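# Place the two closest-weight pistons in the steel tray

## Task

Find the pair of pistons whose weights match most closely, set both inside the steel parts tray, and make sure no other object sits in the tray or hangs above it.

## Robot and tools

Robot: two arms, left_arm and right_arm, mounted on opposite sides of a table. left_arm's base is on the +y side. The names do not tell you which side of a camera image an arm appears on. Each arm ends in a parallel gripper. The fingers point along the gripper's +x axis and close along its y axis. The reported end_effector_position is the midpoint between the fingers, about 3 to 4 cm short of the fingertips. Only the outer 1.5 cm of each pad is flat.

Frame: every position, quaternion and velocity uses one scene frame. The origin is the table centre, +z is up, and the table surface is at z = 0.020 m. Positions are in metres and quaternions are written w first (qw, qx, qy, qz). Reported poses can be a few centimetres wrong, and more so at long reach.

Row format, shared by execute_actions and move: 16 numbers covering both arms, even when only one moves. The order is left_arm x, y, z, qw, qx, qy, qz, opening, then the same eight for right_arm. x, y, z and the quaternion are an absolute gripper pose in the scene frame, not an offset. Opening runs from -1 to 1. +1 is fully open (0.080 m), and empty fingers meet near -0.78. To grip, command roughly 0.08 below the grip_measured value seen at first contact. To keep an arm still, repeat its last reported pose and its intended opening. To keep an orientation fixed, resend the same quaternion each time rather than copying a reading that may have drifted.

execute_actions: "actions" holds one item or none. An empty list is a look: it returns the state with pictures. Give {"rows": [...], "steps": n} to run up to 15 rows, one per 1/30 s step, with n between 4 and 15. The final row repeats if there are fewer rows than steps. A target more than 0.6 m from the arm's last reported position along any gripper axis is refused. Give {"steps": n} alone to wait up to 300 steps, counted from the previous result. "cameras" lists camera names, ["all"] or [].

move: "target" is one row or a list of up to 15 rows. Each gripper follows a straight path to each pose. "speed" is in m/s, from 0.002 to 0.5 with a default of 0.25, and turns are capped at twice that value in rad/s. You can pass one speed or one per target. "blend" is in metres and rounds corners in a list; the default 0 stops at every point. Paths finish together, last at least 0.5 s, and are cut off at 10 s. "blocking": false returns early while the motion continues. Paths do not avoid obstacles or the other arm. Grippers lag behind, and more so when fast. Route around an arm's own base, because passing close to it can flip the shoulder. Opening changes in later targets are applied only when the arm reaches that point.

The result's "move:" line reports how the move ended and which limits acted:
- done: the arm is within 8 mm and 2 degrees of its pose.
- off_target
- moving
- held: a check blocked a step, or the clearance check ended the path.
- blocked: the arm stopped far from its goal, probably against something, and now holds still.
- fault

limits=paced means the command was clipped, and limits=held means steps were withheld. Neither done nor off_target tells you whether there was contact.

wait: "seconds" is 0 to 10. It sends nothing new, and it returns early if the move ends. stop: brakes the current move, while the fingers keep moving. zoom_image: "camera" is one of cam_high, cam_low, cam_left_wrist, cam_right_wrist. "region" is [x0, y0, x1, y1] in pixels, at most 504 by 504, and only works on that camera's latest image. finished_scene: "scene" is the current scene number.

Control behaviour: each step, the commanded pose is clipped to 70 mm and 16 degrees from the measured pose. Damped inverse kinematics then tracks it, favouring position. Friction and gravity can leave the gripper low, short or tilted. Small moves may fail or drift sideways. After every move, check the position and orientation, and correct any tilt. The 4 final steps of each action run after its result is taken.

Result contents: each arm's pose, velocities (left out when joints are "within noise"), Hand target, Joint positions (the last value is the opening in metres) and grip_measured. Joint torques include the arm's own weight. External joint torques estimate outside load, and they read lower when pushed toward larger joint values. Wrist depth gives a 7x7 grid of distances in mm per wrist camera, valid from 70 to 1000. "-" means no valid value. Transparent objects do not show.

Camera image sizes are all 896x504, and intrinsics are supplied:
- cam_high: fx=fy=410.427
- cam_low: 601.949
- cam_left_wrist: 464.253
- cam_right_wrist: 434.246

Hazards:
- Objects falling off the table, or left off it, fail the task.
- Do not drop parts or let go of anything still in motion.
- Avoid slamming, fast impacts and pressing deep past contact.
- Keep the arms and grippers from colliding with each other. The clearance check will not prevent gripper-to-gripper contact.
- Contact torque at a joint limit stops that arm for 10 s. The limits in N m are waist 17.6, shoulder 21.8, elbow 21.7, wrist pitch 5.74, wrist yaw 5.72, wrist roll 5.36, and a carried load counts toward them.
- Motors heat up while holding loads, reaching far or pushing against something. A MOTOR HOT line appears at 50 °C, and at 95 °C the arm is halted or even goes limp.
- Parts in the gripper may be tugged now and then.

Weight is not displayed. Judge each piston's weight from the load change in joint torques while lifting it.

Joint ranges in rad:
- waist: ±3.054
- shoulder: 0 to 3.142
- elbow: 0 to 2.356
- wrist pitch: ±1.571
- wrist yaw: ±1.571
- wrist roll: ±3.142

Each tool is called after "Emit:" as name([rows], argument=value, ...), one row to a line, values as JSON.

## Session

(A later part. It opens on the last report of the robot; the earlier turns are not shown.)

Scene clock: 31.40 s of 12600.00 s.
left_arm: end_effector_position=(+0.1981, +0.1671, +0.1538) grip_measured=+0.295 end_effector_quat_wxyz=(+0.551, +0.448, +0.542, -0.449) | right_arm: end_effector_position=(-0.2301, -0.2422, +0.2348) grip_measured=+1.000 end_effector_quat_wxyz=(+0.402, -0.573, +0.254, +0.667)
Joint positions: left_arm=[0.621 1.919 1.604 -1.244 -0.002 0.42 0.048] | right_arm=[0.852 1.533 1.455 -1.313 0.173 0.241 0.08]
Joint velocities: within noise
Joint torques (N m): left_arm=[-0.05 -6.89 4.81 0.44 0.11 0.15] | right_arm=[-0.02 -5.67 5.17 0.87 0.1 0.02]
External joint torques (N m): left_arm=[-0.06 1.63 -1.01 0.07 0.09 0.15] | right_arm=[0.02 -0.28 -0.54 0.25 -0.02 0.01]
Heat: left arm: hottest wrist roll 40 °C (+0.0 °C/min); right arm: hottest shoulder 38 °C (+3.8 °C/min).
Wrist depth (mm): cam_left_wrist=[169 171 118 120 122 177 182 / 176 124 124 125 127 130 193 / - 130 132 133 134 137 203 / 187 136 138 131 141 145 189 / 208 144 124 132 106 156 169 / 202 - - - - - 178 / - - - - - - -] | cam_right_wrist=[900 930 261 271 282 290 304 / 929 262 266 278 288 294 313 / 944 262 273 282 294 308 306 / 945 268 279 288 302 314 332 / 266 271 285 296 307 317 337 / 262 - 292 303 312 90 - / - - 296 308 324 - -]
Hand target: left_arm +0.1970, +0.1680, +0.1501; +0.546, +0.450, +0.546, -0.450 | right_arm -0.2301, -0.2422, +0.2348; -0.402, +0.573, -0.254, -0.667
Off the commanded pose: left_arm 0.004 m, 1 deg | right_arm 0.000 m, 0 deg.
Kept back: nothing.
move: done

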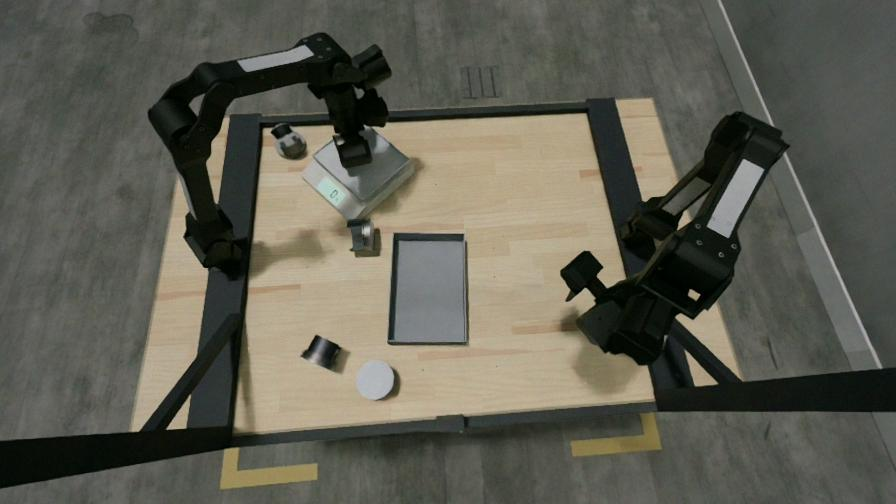

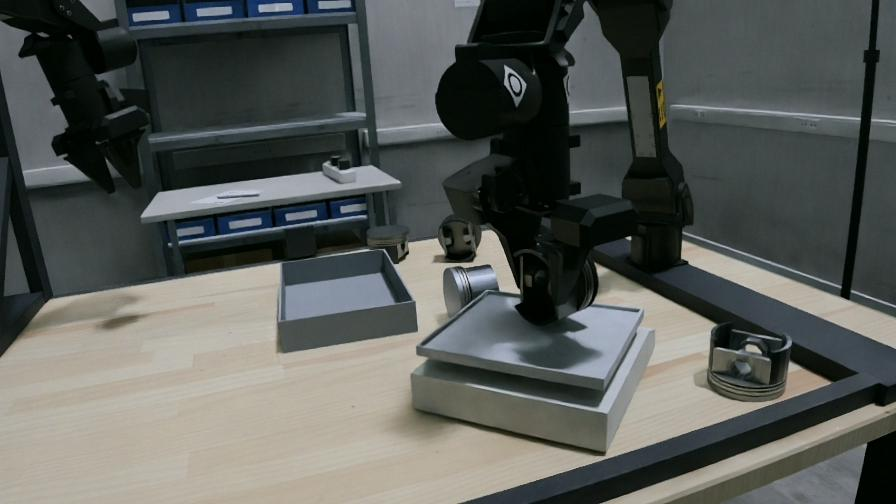

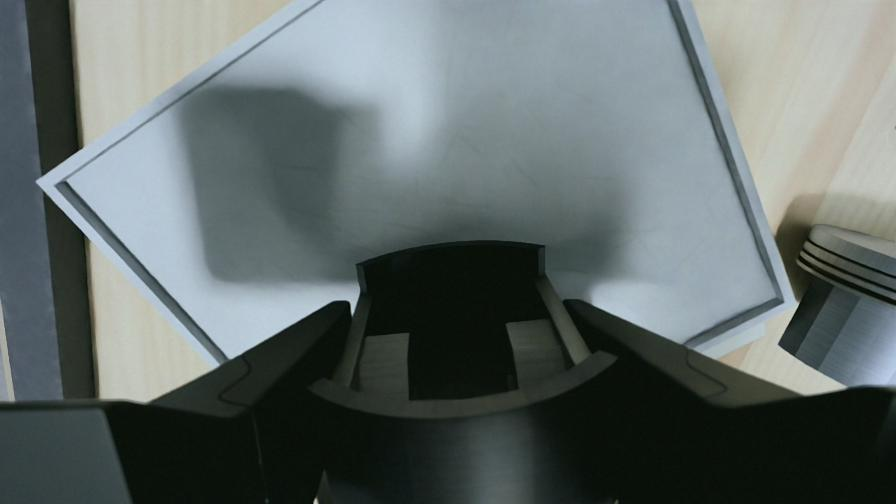

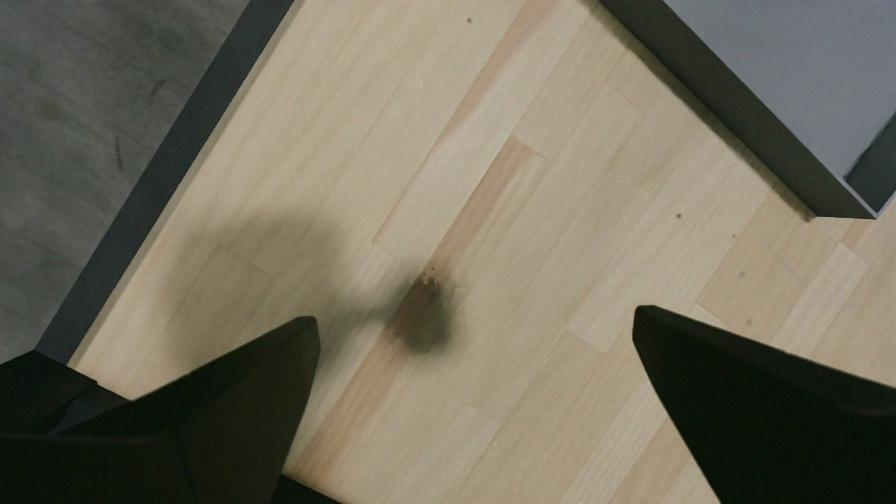

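Emit:
move(target=[0.197, 0.168, 0.1405, 0.5456, 0.4498, 0.5456, -0.4498, 0.2, -0.2301, -0.2422, 0.2348, 0.402, -0.573, 0.254, 0.667, 1], speed=[0.04], cameras=["cam_left_wrist","cam_low","cam_high"])

Emit:
zoom_image(camera="cam_high", region=[290, 120, 430, 240])

Scene clock: 32.33 s of 12600.00 s.
left_arm: end_effector_position=(+0.1982, +0.1669, +0.1456) grip_measured=+0.295 end_effector_quat_wxyz=(+0.552, +0.448, +0.541, -0.449) | right_arm: end_effector_position=(-0.2301, -0.2422, +0.2348) grip_measured=+1.000 end_effector_quat_wxyz=(+0.402, -0.573, +0.254, +0.667)
Joint positions: left_arm=[0.621 1.92 1.573 -1.209 -0.002 0.42 0.048] | right_arm=[0.852 1.533 1.455 -1.313 0.173 0.241 0.08]
Joint velocities: within noise
Joint torques (N m): left_arm=[-0.03 -6.65 4.55 0.55 0.1 0.15] | right_arm=[0.1 -5.69 5.3 0.88 0.17 0]
External joint torques (N m): left_arm=[-0.04 1.76 -1.22 0.16 0.09 0.15] | right_arm=[0.1 -0.29 -0.35 0.28 0.05 0]
Heat: left arm: hottest wrist roll 40 °C (+0.0 °C/min); right arm: hottest shoulder 38 °C (+3.7 °C/min).
Wrist depth (mm): cam_left_wrist=[164 163 111 - 115 171 175 / 171 116 118 117 119 122 185 / 121 122 123 126 127 128 195 / - 129 130 129 133 136 201 / 203 135 - 132 105 144 165 / - - - - - - 170 / - - - - - - -] | cam_right_wrist=[907 934 261 272 283 291 303 / 918 261 267 277 287 296 312 / 939 262 273 283 294 308 306 / 940 268 276 287 303 315 331 / 265 271 284 296 307 317 340 / 262 - 291 302 315 90 - / - - 297 308 324 - -]
Hand target: left_arm +0.1970, +0.1680, +0.1406; +0.546, +0.450, +0.546, -0.450 | right_arm -0.2301, -0.2422, +0.2348; -0.402, +0.573, -0.254, -0.667
Off the commanded pose: left_arm 0.005 m, 1 deg | right_arm 0.000 m, 0 deg.
Kept back: nothing.
move: done
Images, in order (width x height): cam_high 896x504, cam_low 896x504, cam_left_wrist 896x504.

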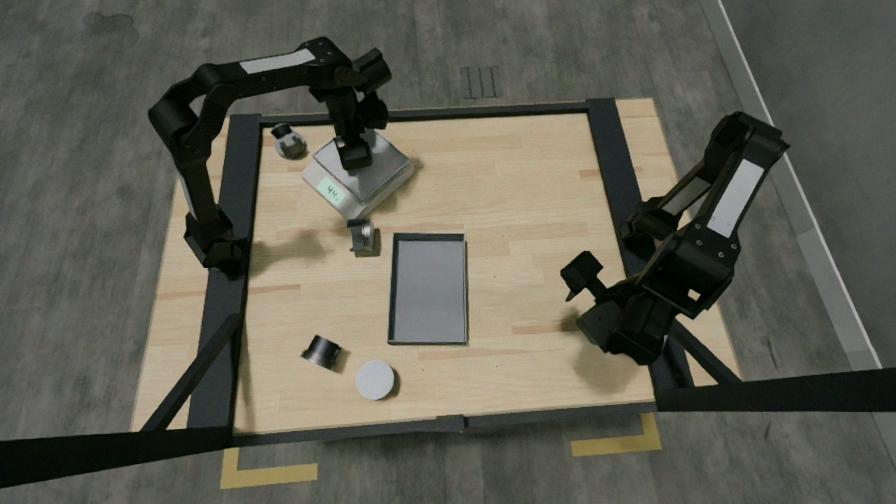

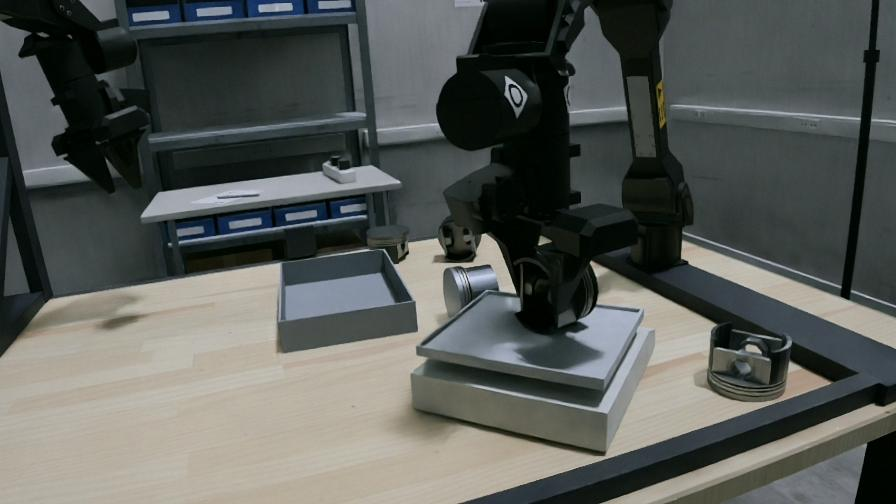

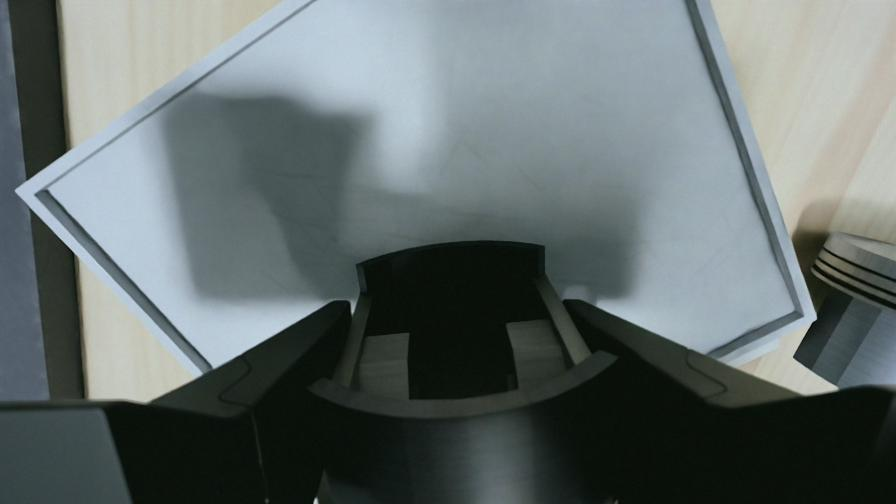

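Scaled by 3.600.

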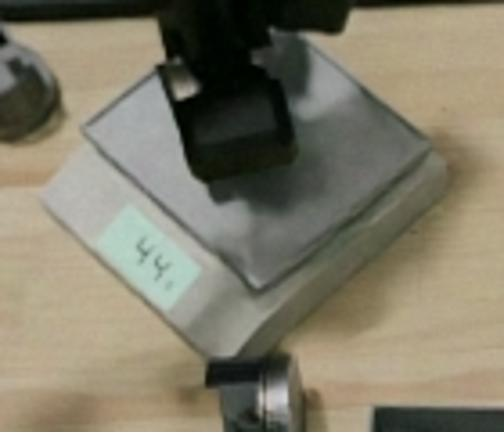

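Contact. Open and read.

Emit:
move(target=[0.197, 0.168, 0.1405, 0.5456, 0.4498, 0.5456, -0.4498, 0.85, -0.2301, -0.2422, 0.2348, 0.402, -0.573, 0.254, 0.667, 1], speed=[0.04], cameras=["cam_left_wrist","cam_high"])

Emit:
zoom_image(camera="cam_high", region=[310, 165, 360, 210])

Scene clock: 33.27 s of 12600.00 s.
left_arm: end_effector_position=(+0.1983, +0.1668, +0.1455) grip_measured=+0.847 end_effector_quat_wxyz=(+0.552, +0.448, +0.541, -0.449) | right_arm: end_effector_position=(-0.2301, -0.2422, +0.2348) grip_measured=+1.000 end_effector_quat_wxyz=(+0.402, -0.573, +0.254, +0.667)
Joint positions: left_arm=[0.621 1.92 1.573 -1.208 -0.002 0.42 0.073] | right_arm=[0.852 1.533 1.455 -1.313 0.173 0.241 0.08]
Joint velocities: within noise
Joint torques (N m): left_arm=[-0.06 -6.63 4.59 0.49 0.11 0.15] | right_arm=[-0.11 -5.65 5.15 0.9 0.15 0.05]
External joint torques (N m): left_arm=[0.01 1.87 -1.2 0.12 0.08 0.15] | right_arm=[-0.15 -0.23 -0.52 0.28 0.04 0.04]
Heat: left arm: hottest wrist roll 40 °C (+0.0 °C/min); right arm: hottest shoulder 38 °C (+3.6 °C/min).
Wrist depth (mm): cam_left_wrist=[165 164 111 - 115 171 175 / 171 116 118 118 120 122 185 / 122 123 123 126 127 128 196 / - 128 130 129 133 136 201 / 203 133 108 133 125 141 167 / - - - - - - - / - - - - - - -] | cam_right_wrist=[899 932 261 273 282 291 304 / 917 262 267 277 290 294 311 / 937 262 273 283 295 307 304 / 943 268 276 289 302 315 330 / 264 271 284 296 306 317 340 / 263 - 292 302 314 90 - / - - 296 309 322 - -]
Hand target: left_arm +0.1970, +0.1681, +0.1405; +0.546, +0.450, +0.546, -0.450 | right_arm -0.2301, -0.2422, +0.2348; -0.402, +0.573, -0.254, -0.667
Off the commanded pose: left_arm 0.005 m, 1 deg | right_arm 0.000 m, 0 deg.
Kept back: nothing.
move: done
Images, in order (width x height): cam_high 896x504, cam_left_wrist 896x504.

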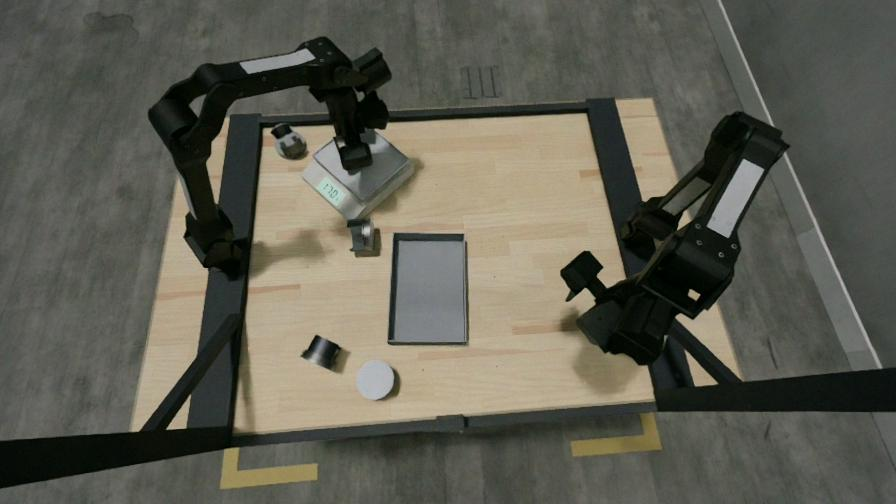

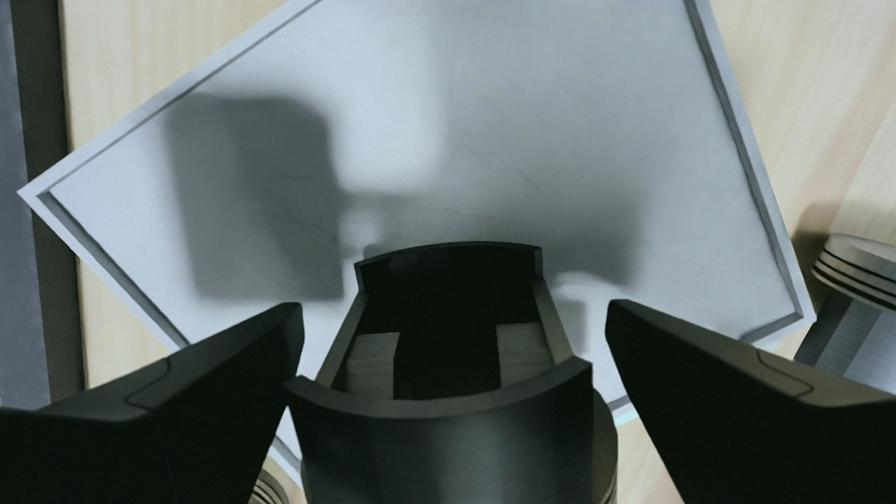

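Scaled by 10.080.

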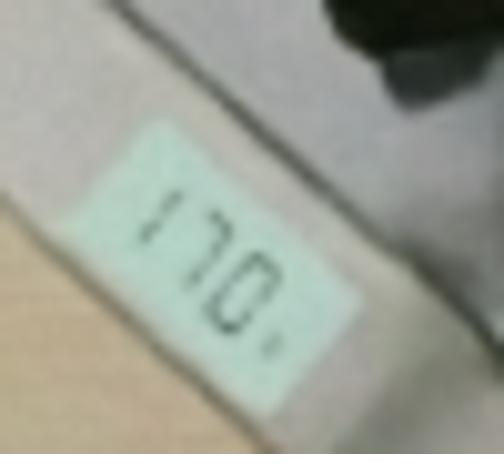

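Emit:
execute_actions(actions=[], cameras=["cam_low","cam_high"])

Emit:
zoom_image(camera="cam_low", region=[460, 220, 640, 380])

Emit:
zoom_image(camera="cam_high", region=[310, 165, 360, 210])

Scene clock: 33.50 s of 12600.00 s.
left_arm: end_effector_position=(+0.1983, +0.1668, +0.1455) grip_measured=+0.847 end_effector_quat_wxyz=(+0.552, +0.448, +0.541, -0.449) | right_arm: end_effector_position=(-0.2301, -0.2422, +0.2348) grip_measured=+1.000 end_effector_quat_wxyz=(+0.402, -0.573, +0.254, +0.667)
Joint positions: left_arm=[0.621 1.92 1.573 -1.208 -0.002 0.42 0.073] | right_arm=[0.852 1.533 1.455 -1.313 0.173 0.241 0.08]
Joint velocities: within noise
Joint torques (N m): left_arm=[-0.07 -6.62 4.58 0.48 0.11 0.15] | right_arm=[0.1 -5.64 5.26 0.88 0.13 -0.01]
External joint torques (N m): left_arm=[-0.13 1.82 -1.22 0.09 0.1 0.15] | right_arm=[0.1 -0.13 -0.49 0.26 0.02 -0.02]
Heat: left arm: hottest wrist roll 40 °C (+0.0 °C/min); right arm: hottest shoulder 38 °C (+3.6 °C/min).
Wrist depth (mm): cam_left_wrist=[165 164 111 - 115 171 175 / 170 116 118 118 120 122 185 / 122 123 123 126 128 128 195 / - 128 129 130 133 136 202 / 203 134 108 133 126 141 166 / - - - 124 - - - / - - - - - - -] | cam_right_wrist=[899 938 262 271 282 291 303 / 913 261 267 277 288 295 312 / 949 263 274 283 294 307 305 / 947 268 278 289 303 314 330 / 264 272 285 295 307 318 339 / 262 - 291 302 314 90 - / - - 295 309 323 - -]
Hand target: left_arm +0.1970, +0.1681, +0.1405; +0.546, +0.450, +0.546, -0.450 | right_arm -0.2301, -0.2422, +0.2348; -0.402, +0.573, -0.254, -0.667
Off the commanded pose: left_arm 0.005 m, 1 deg | right_arm 0.000 m, 0 deg.
Steps of this call (1-7: nothing new was sent). Readings (end_effector_position of left_arm | right_arm):
1: (+0.1983, +0.1668, +0.1455) | (-0.2301, -0.2422, +0.2348)
2: (+0.1983, +0.1668, +0.1455) | (-0.2301, -0.2422, +0.2348)
4: (+0.1983, +0.1668, +0.1455) | (-0.2301, -0.2422, +0.2348)
7: the state above
Images, in order (width x height): cam_high 896x504, cam_low 896x504.

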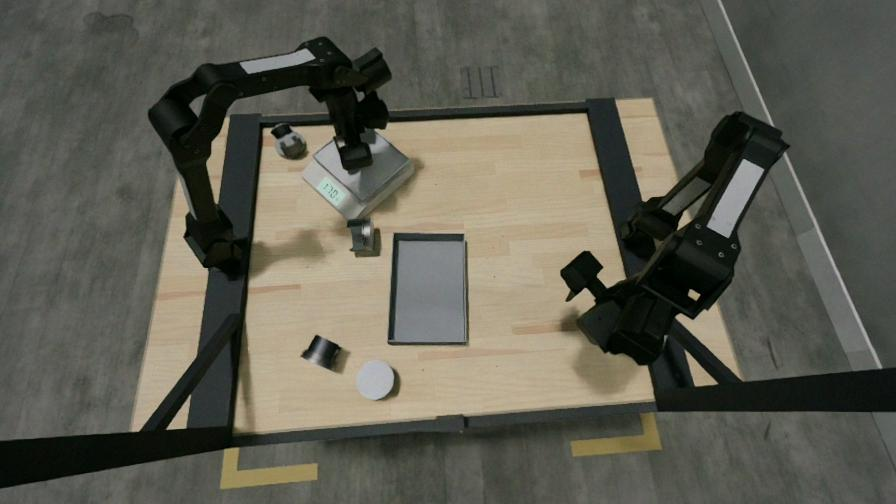

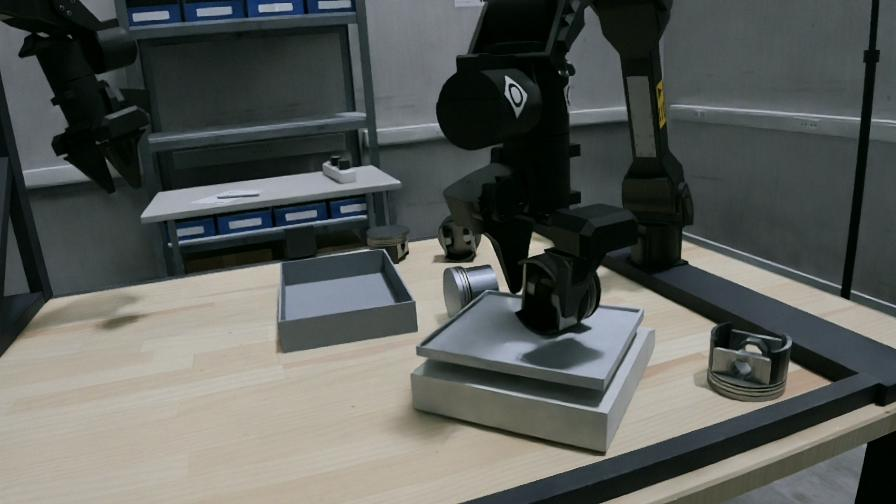

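Scaled by 2.800.

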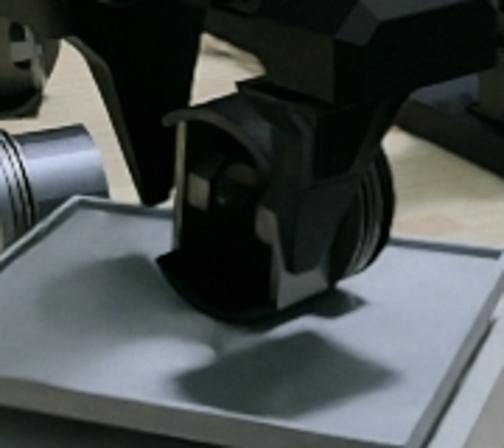

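Scaled by 10.080.

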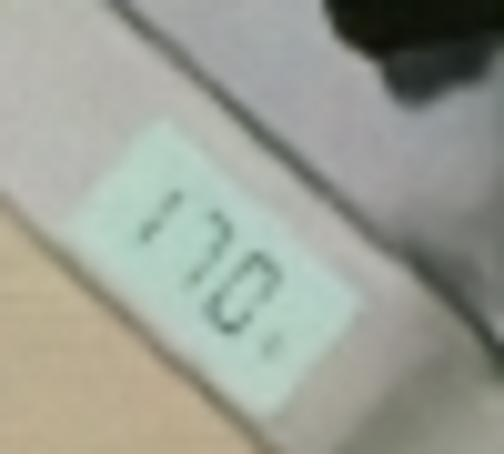

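Emit:
move([
  [0.198, 0.168, 0.1405, 0.5456, 0.4498, 0.5456, -0.4498, 0.2, -0.2301, -0.2422, 0.2348, 0.402, -0.573, 0.254, 0.667, 1],
  [0.198, 0.168, 0.19, 0.5456, 0.4498, 0.5456, -0.4498, 0.2, -0.2301, -0.2422, 0.2348, 0.402, -0.573, 0.254, 0.667, 1],
  [-0.08, 0.261, 0.17, 0.5456, 0.4498, 0.5456, -0.4498, 0.2, -0.2301, -0.2422, 0.2348, 0.402, -0.573, 0.254, 0.667, 1],
  [-0.08, 0.261, 0.09, 0.5456, 0.4498, 0.5456, -0.4498, 0.2, -0.2301, -0.2422, 0.2348, 0.402, -0.573, 0.254, 0.667, 1],
  [-0.08, 0.261, 0.078, 0.5456, 0.4498, 0.5456, -0.4498, 0.2, -0.2301, -0.2422, 0.2348, 0.402, -0.573, 0.254, 0.667, 1],
], speed=[0.05,0.15,0.22,0.15,0.05], blend=[0,0.02,0.03,0,0])

Emit:
move([
  [-0.08, 0.261, 0.078, 0.5456, 0.4498, 0.5456, -0.4498, 0.75, -0.2301, -0.2422, 0.2348, 0.402, -0.573, 0.254, 0.667, 1],
  [-0.08, 0.261, 0.15, 0.5456, 0.4498, 0.5456, -0.4498, 1, -0.2301, -0.2422, 0.2348, 0.402, -0.573, 0.254, 0.667, 1],
], speed=[0.1,0.2], cameras=["cam_left_wrist","cam_high"])

Emit:
move(target=[-0.22, 0.247, 0.17, 0.6941, 0.1349, 0.6941, -0.1349, 1, -0.2301, -0.2422, 0.2348, 0.402, -0.573, 0.254, 0.667, 1], speed=[0.4])

Scene clock: 37.63 s of 12600.00 s.
left_arm: end_effector_position=(-0.0802, +0.2586, +0.0807) grip_measured=+0.294 end_effector_quat_wxyz=(+0.546, +0.446, +0.545, -0.454) | right_arm: end_effector_position=(-0.2301, -0.2422, +0.2348) grip_measured=+1.000 end_effector_quat_wxyz=(+0.402, -0.573, +0.254, +0.667)
Joint positions: left_arm=[-0.311 1.437 0.766 -0.889 0.002 -0.508 0.048] | right_arm=[0.852 1.533 1.455 -1.313 0.173 0.241 0.08]
Joint velocities: within noise
Joint torques (N m): left_arm=[-0.42 -2.86 4.21 0.46 -0.1 -0.13] | right_arm=[0.08 -5.7 5.25 0.92 0.11 0.03]
External joint torques (N m): left_arm=[-0.41 1.4 -1.05 0.11 -0.08 -0.13] | right_arm=[0.07 -0.31 -0.4 0.32 0 0.02]
Heat: left arm: hottest wrist roll 40 °C (+0.0 °C/min); right arm: hottest shoulder 38 °C (+3.2 °C/min).
Wrist depth (mm): cam_left_wrist=[109 110 112 114 114 116 117 / - 116 117 118 120 122 124 / 122 122 124 126 128 128 131 / 128 129 130 131 133 138 138 / 136 137 121 134 106 145 145 / 142 - - 119 - - 155 / - - - - - - -] | cam_right_wrist=[898 923 261 272 281 291 304 / 922 261 267 278 289 295 314 / 938 263 274 282 296 308 306 / 949 267 278 289 300 316 330 / 265 272 286 297 307 318 338 / 262 - 291 303 314 90 - / - - 297 310 325 - -]
Hand target: left_arm -0.0800, +0.2611, +0.0780; +0.546, +0.450, +0.546, -0.450 | right_arm -0.2301, -0.2422, +0.2348; -0.402, +0.573, -0.254, -0.667
Off the commanded pose: left_arm 0.004 m, 1 deg | right_arm 0.000 m, 0 deg.
Kept back: nothing.
move: done

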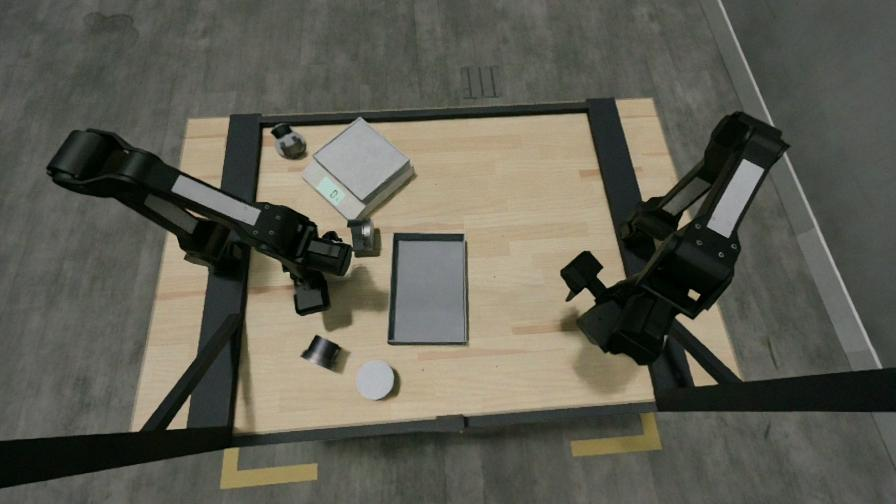

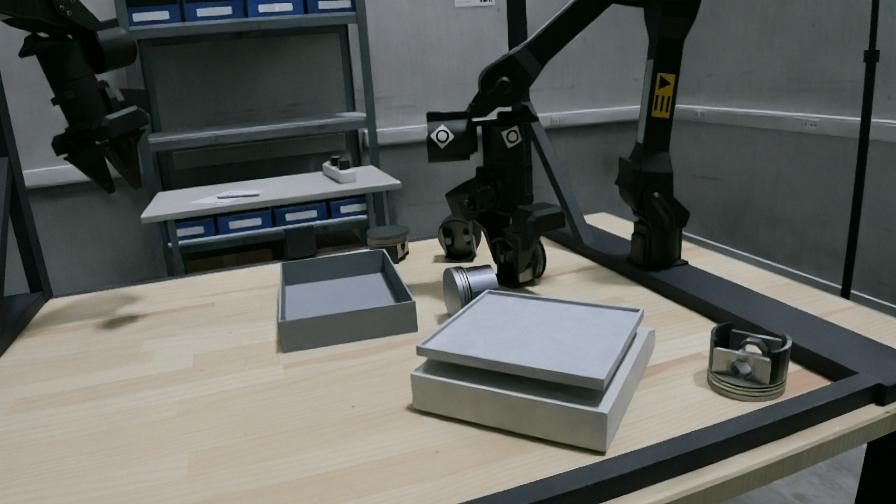

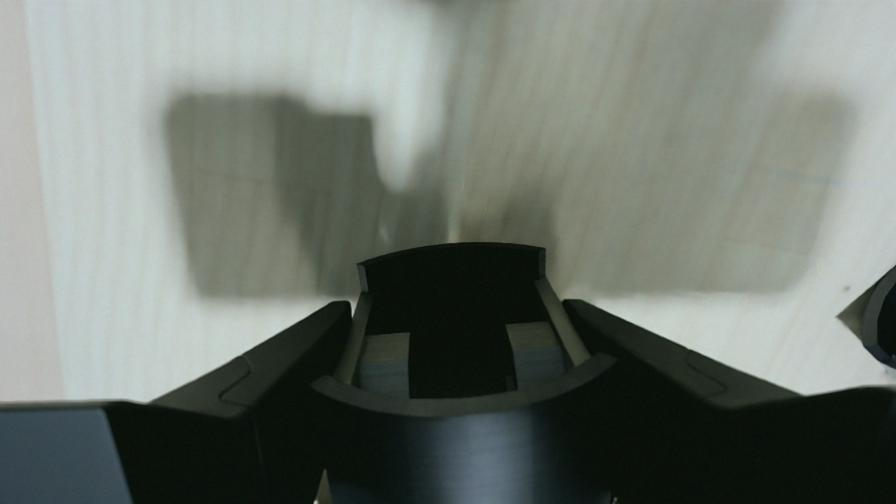

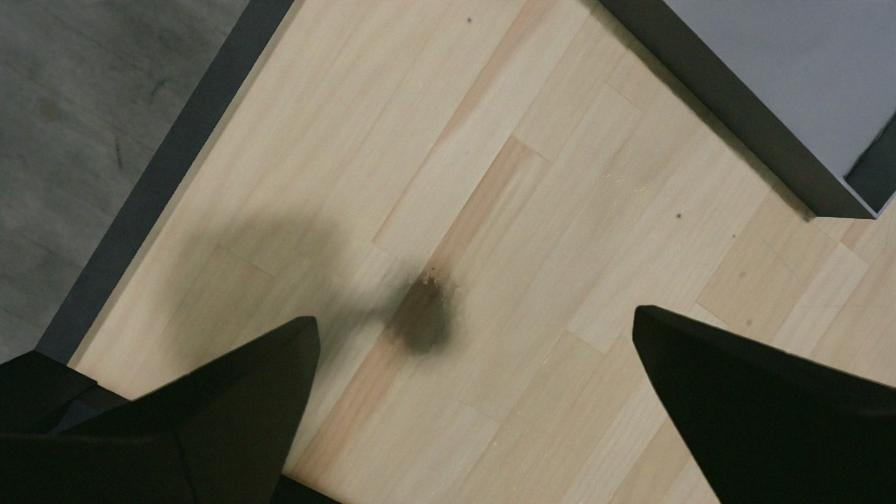

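Scene clock: 39.70 s of 12600.00 s.
left_arm: end_effector_position=(-0.0790, +0.2626, +0.1472) grip_measured=+1.000 end_effector_quat_wxyz=(+0.544, +0.453, +0.548, -0.447) | right_arm: end_effector_position=(-0.2301, -0.2422, +0.2348) grip_measured=+1.000 end_effector_quat_wxyz=(+0.402, -0.573, +0.254, +0.667)
Joint positions: left_arm=[-0.311 1.359 0.979 -1.2 0.002 -0.508 0.08] | right_arm=[0.852 1.533 1.455 -1.313 0.173 0.241 0.08]
Joint velocities: within noise
Joint torques (N m): left_arm=[-0.41 -3.67 6.48 0.27 -0.11 -0.13] | right_arm=[-0.19 -5.66 5.21 0.89 0.14 0.01]
External joint torques (N m): left_arm=[-0.39 0.4 0.76 -0.07 -0.08 -0.13] | right_arm=[-0.19 -0.15 -0.56 0.27 0.02 0.01]
Heat: left arm: hottest wrist roll 40 °C (+0.0 °C/min); right arm: hottest shoulder 38 °C (+3.0 °C/min).
Wrist depth (mm): cam_left_wrist=[168 170 172 173 175 176 178 / 178 179 181 182 183 187 188 / 188 189 191 189 194 198 194 / 198 201 201 130 205 207 196 / 211 209 211 137 151 218 178 / - - 231 234 236 87 - / - - 244 250 255 - -] | cam_right_wrist=[904 936 262 272 282 290 304 / 931 261 266 276 289 296 313 / 938 262 273 283 293 308 306 / 952 268 277 289 302 315 333 / 265 271 286 297 306 319 337 / 263 - 291 303 314 90 - / - - 295 310 324 - -]
Hand target: left_arm -0.0800, +0.2609, +0.1500; +0.546, +0.450, +0.546, -0.450 | right_arm -0.2301, -0.2422, +0.2348; -0.402, +0.573, -0.254, -0.667
Off the commanded pose: left_arm 0.003 m, 1 deg | right_arm 0.000 m, 0 deg.
Kept back: nothing.
move: done
Images, in order (width x height): cam_high 896x504, cam_left_wrist 896x504.

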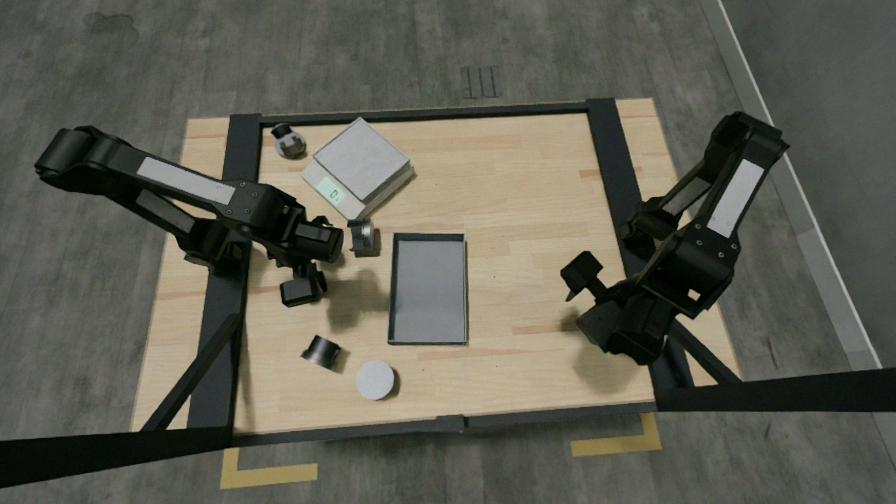

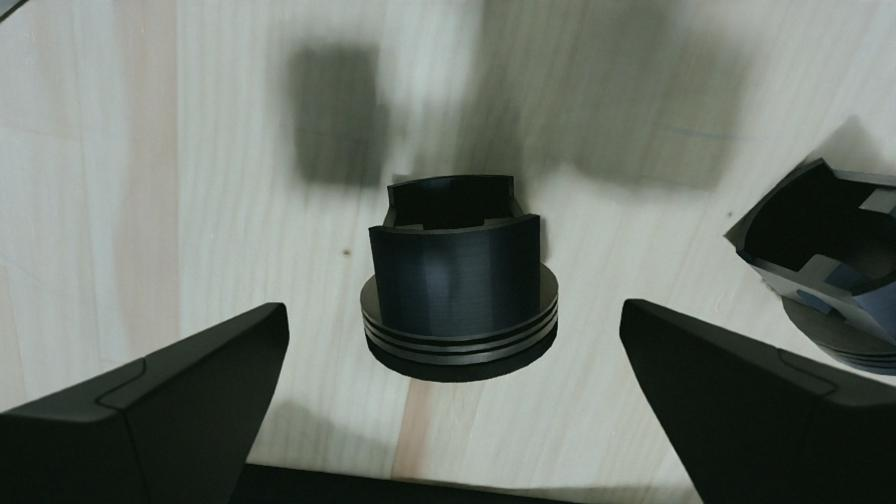

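Scene clock: 41.47 s of 12600.00 s.
left_arm: end_effector_position=(-0.2182, +0.2480, +0.1705) grip_measured=+1.000 end_effector_quat_wxyz=(+0.693, +0.135, +0.695, -0.136) | right_arm: end_effector_position=(-0.2301, -0.2422, +0.2348) grip_measured=+1.000 end_effector_quat_wxyz=(+0.402, -0.573, +0.254, +0.667)
Joint positions: left_arm=[-0.754 1.669 1.363 -1.262 0.003 -1.945 0.08] | right_arm=[0.852 1.533 1.455 -1.313 0.173 0.241 0.08]
Joint velocities: within noise
Joint torques (N m): left_arm=[-0.38 -4.51 6.48 0.22 -0.14 -0.13] | right_arm=[-0.09 -5.79 5.14 0.92 0.17 0.04]
External joint torques (N m): left_arm=[-0.39 2.01 0.75 -0.07 -0.09 -0.13] | right_arm=[-0.09 -0.36 -0.59 0.29 0.06 0.03]
Heat: left arm: hottest wrist roll 40 °C (+0.0 °C/min); right arm: hottest shoulder 38 °C (+2.9 °C/min).
Wrist depth (mm): cam_left_wrist=[192 191 193 194 196 194 194 / 199 201 202 204 205 207 209 / 211 212 213 213 217 216 220 / 218 225 226 155 225 185 184 / 216 232 237 165 179 187 241 / - - 255 258 259 87 - / - - 274 277 277 - -] | cam_right_wrist=[897 925 263 272 282 293 303 / 929 261 267 276 287 296 313 / 943 262 273 284 295 307 306 / 942 267 279 289 302 316 330 / 266 271 285 296 307 318 339 / 263 - 292 302 316 90 - / - - 296 310 325 - -]
Hand target: left_arm -0.2200, +0.2471, +0.1699; +0.694, +0.135, +0.694, -0.135 | right_arm -0.2301, -0.2422, +0.2348; -0.402, +0.573, -0.254, -0.667
Off the commanded pose: left_arm 0.002 m, 0 deg | right_arm 0.000 m, 0 deg.
Kept back: nothing.
move: done

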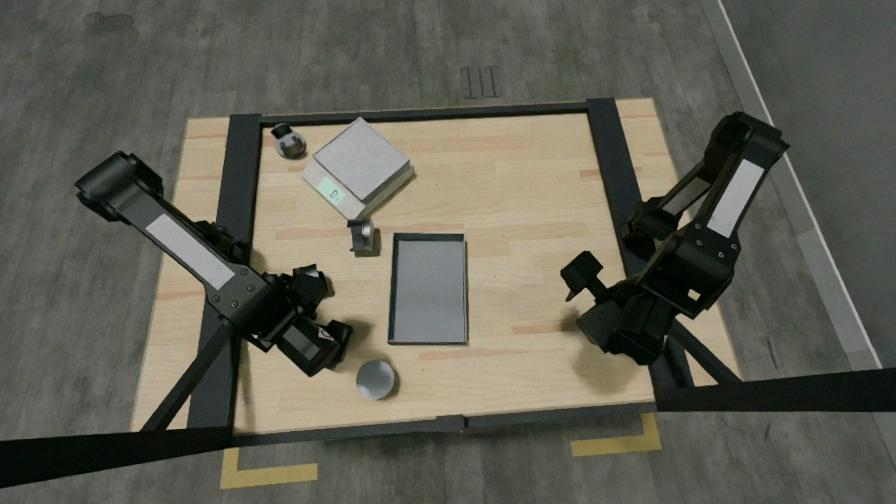

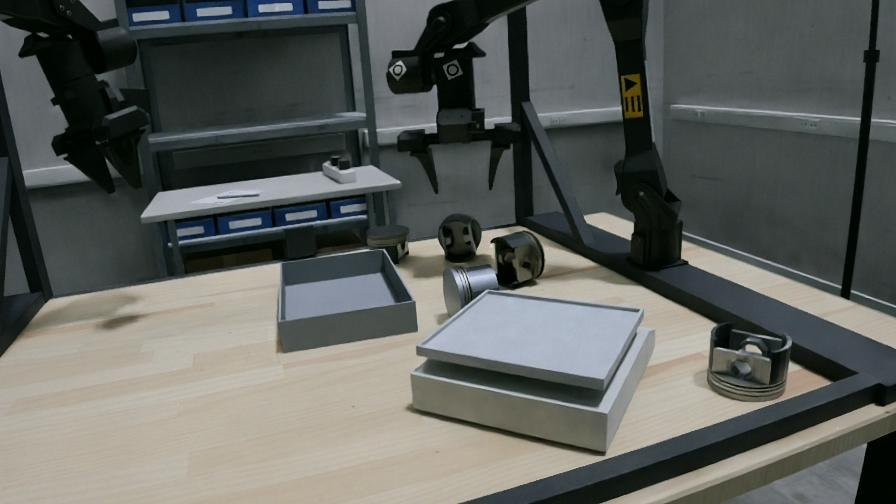

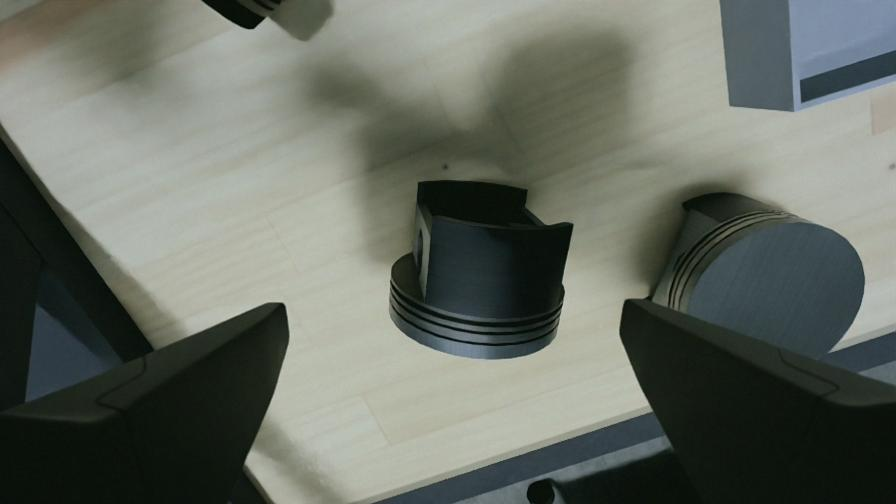

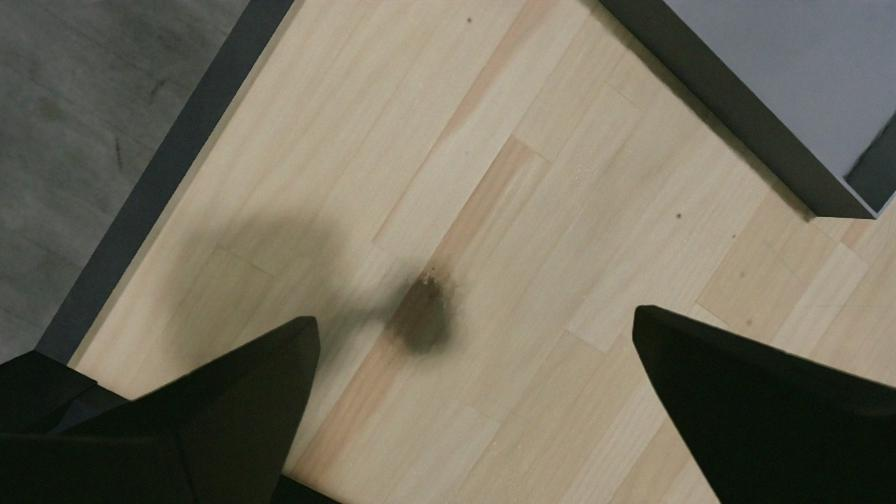

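Emit:
zoom_image(camera="cam_left_wrist", region=[360, 150, 620, 380])

Scaled by 1.938.

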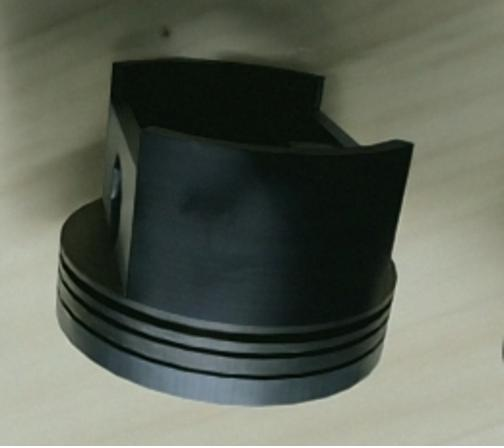

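Emit:
move([
  [-0.235, 0.244, 0.13, 0.6897, 0.1561, 0.6897, -0.1561, 0.7, -0.2301, -0.2422, 0.2348, 0.402, -0.573, 0.254, 0.667, 1],
  [-0.235, 0.244, 0.10, 0.6897, 0.1561, 0.6897, -0.1561, 0.7, -0.2301, -0.2422, 0.2348, 0.402, -0.573, 0.254, 0.667, 1],
], speed=[0.15,0.1], cameras=["cam_left_wrist"])

Scene clock: 43.73 s of 12600.00 s.
left_arm: end_effector_position=(-0.2364, +0.2415, +0.1050) grip_measured=+0.703 end_effector_quat_wxyz=(+0.686, +0.149, +0.694, -0.158) | right_arm: end_effector_position=(-0.2301, -0.2422, +0.2348) grip_measured=+1.000 end_effector_quat_wxyz=(+0.402, -0.573, +0.254, +0.667)
Joint positions: left_arm=[-0.782 1.77 1.215 -0.999 0.002 -1.92 0.067] | right_arm=[0.852 1.533 1.455 -1.313 0.173 0.241 0.08]
Joint velocities: within noise
Joint torques (N m): left_arm=[-0.39 -5.15 4.16 0.44 -0.14 0.15] | right_arm=[-0.16 -5.71 5.28 0.89 0.11 0.04]
External joint torques (N m): left_arm=[-0.38 1.87 -1.3 0.13 -0.09 0.15] | right_arm=[-0.16 -0.35 -0.41 0.27 -0.01 0.04]
Heat: left arm: hottest wrist roll 40 °C (+0.0 °C/min); right arm: hottest shoulder 38 °C (+2.7 °C/min).
Wrist depth (mm): cam_left_wrist=[130 131 131 134 135 136 137 / 137 138 140 140 142 143 145 / 144 146 147 145 150 151 150 / 153 154 154 145 157 159 116 / 162 161 116 - 94 166 117 / - - 101 92 100 - - / - - 191 194 195 - -] | cam_right_wrist=[903 912 263 271 282 291 303 / 916 261 267 276 289 294 312 / 930 262 273 283 296 308 306 / 948 267 278 288 302 314 330 / 266 271 285 296 308 318 339 / 262 - 291 302 314 90 - / - - 295 310 323 - -]
Hand target: left_arm -0.2349, +0.2440, +0.1000; +0.690, +0.156, +0.690, -0.156 | right_arm -0.2301, -0.2422, +0.2348; -0.402, +0.573, -0.254, -0.667
Off the commanded pose: left_arm 0.006 m, 1 deg | right_arm 0.000 m, 0 deg.
Kept back: nothing.
move: done
Images, in order (width x height): cam_left_wrist 896x504.

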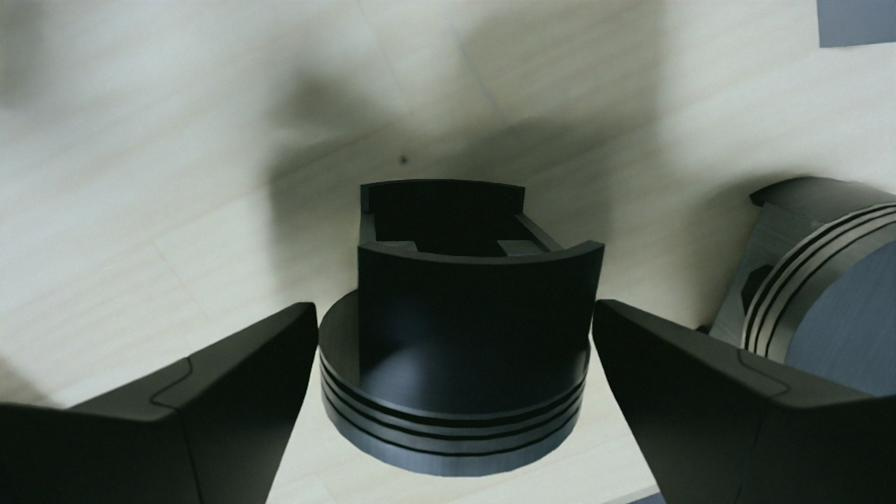

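Emit:
move([
  [-0.235, 0.244, 0.079, 0.6897, 0.1561, 0.6897, -0.1561, 0.7, -0.2301, -0.2422, 0.2348, 0.402, -0.573, 0.254, 0.667, 1],
  [-0.235, 0.244, 0.079, 0.6897, 0.1561, 0.6897, -0.1561, 0.2, -0.2301, -0.2422, 0.2348, 0.402, -0.573, 0.254, 0.667, 1],
  [-0.235, 0.244, 0.13, 0.6897, 0.1561, 0.6897, -0.1561, 0.2, -0.2301, -0.2422, 0.2348, 0.402, -0.573, 0.254, 0.667, 1],
], speed=[0.08,0.1,0.15], cameras=["cam_left_wrist","cam_low"])

Scene clock: 46.07 s of 12600.00 s.
left_arm: end_effector_position=(-0.2325, +0.2459, +0.1243) grip_measured=+0.293 end_effector_quat_wxyz=(+0.693, +0.161, +0.687, -0.149) | right_arm: end_effector_position=(-0.2301, -0.2422, +0.2348) grip_measured=+1.000 end_effector_quat_wxyz=(+0.402, -0.573, +0.254, +0.667)
Joint positions: left_arm=[-0.784 1.757 1.278 -1.111 0.001 -1.919 0.048] | right_arm=[0.852 1.533 1.455 -1.313 0.173 0.241 0.08]
Joint velocities: within noise
Joint torques (N m): left_arm=[-0.22 -7.21 6.67 0.17 -0.09 0.09] | right_arm=[-0.09 -5.72 5.3 0.92 0.15 0]
External joint torques (N m): left_arm=[-0.25 -0.25 1.14 -0.06 -0.04 0.09] | right_arm=[-0.13 -0.26 -0.42 0.31 0.05 0]
Heat: left arm: hottest wrist roll 40 °C (+0.0 °C/min); right arm: hottest shoulder 38 °C (+2.6 °C/min).
Wrist depth (mm): cam_left_wrist=[151 153 151 152 151 152 145 / 159 159 159 159 160 160 160 / 167 167 168 168 168 168 164 / 176 177 177 173 176 176 128 / 187 187 101 135 109 184 133 / - - - 129 - - 139 / - - - - - - -] | cam_right_wrist=[911 920 261 273 281 291 304 / 926 261 267 276 289 296 313 / 928 262 272 284 296 307 307 / 948 268 277 290 301 315 331 / 266 272 284 296 307 316 339 / 262 - 291 303 313 90 - / - - 297 311 323 - -]
Hand target: left_arm -0.2349, +0.2441, +0.1299; +0.690, +0.156, +0.690, -0.156 | right_arm -0.2301, -0.2422, +0.2348; -0.402, +0.573, -0.254, -0.667
Off the commanded pose: left_arm 0.007 m, 1 deg | right_arm 0.000 m, 0 deg.
Kept back: nothing.
move: done
Images, in order (width x height): cam_low 896x504, cam_left_wrist 896x504.

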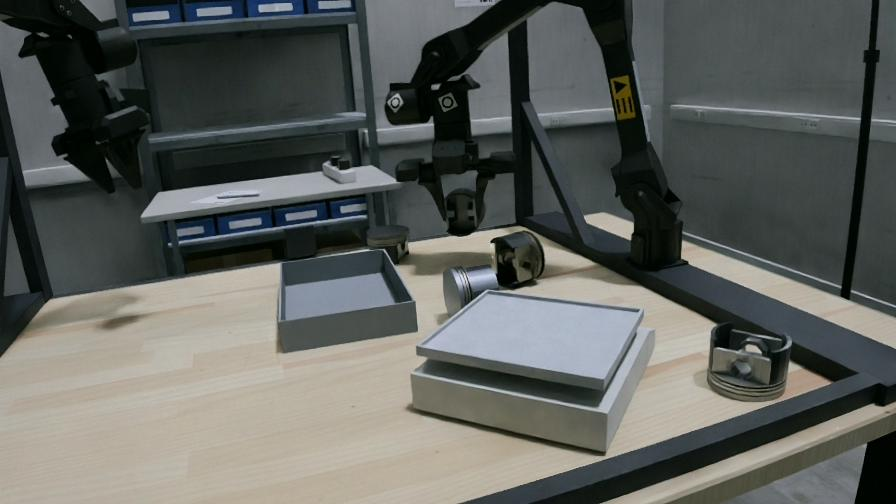

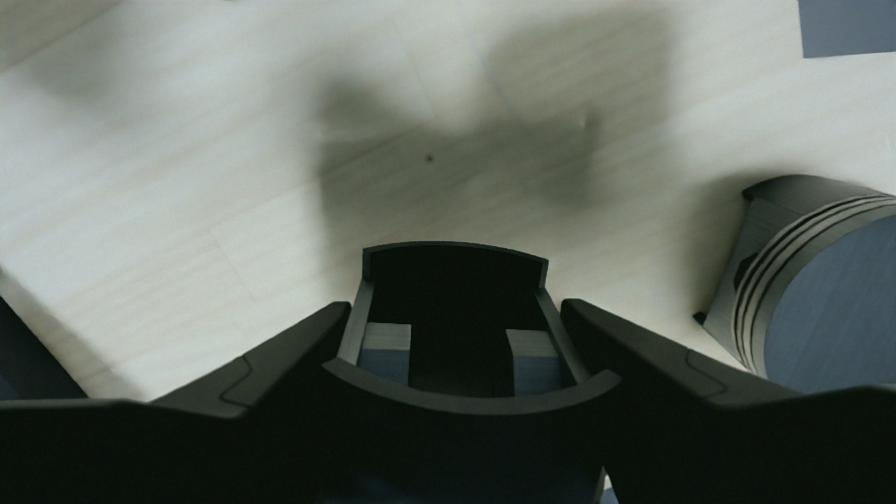

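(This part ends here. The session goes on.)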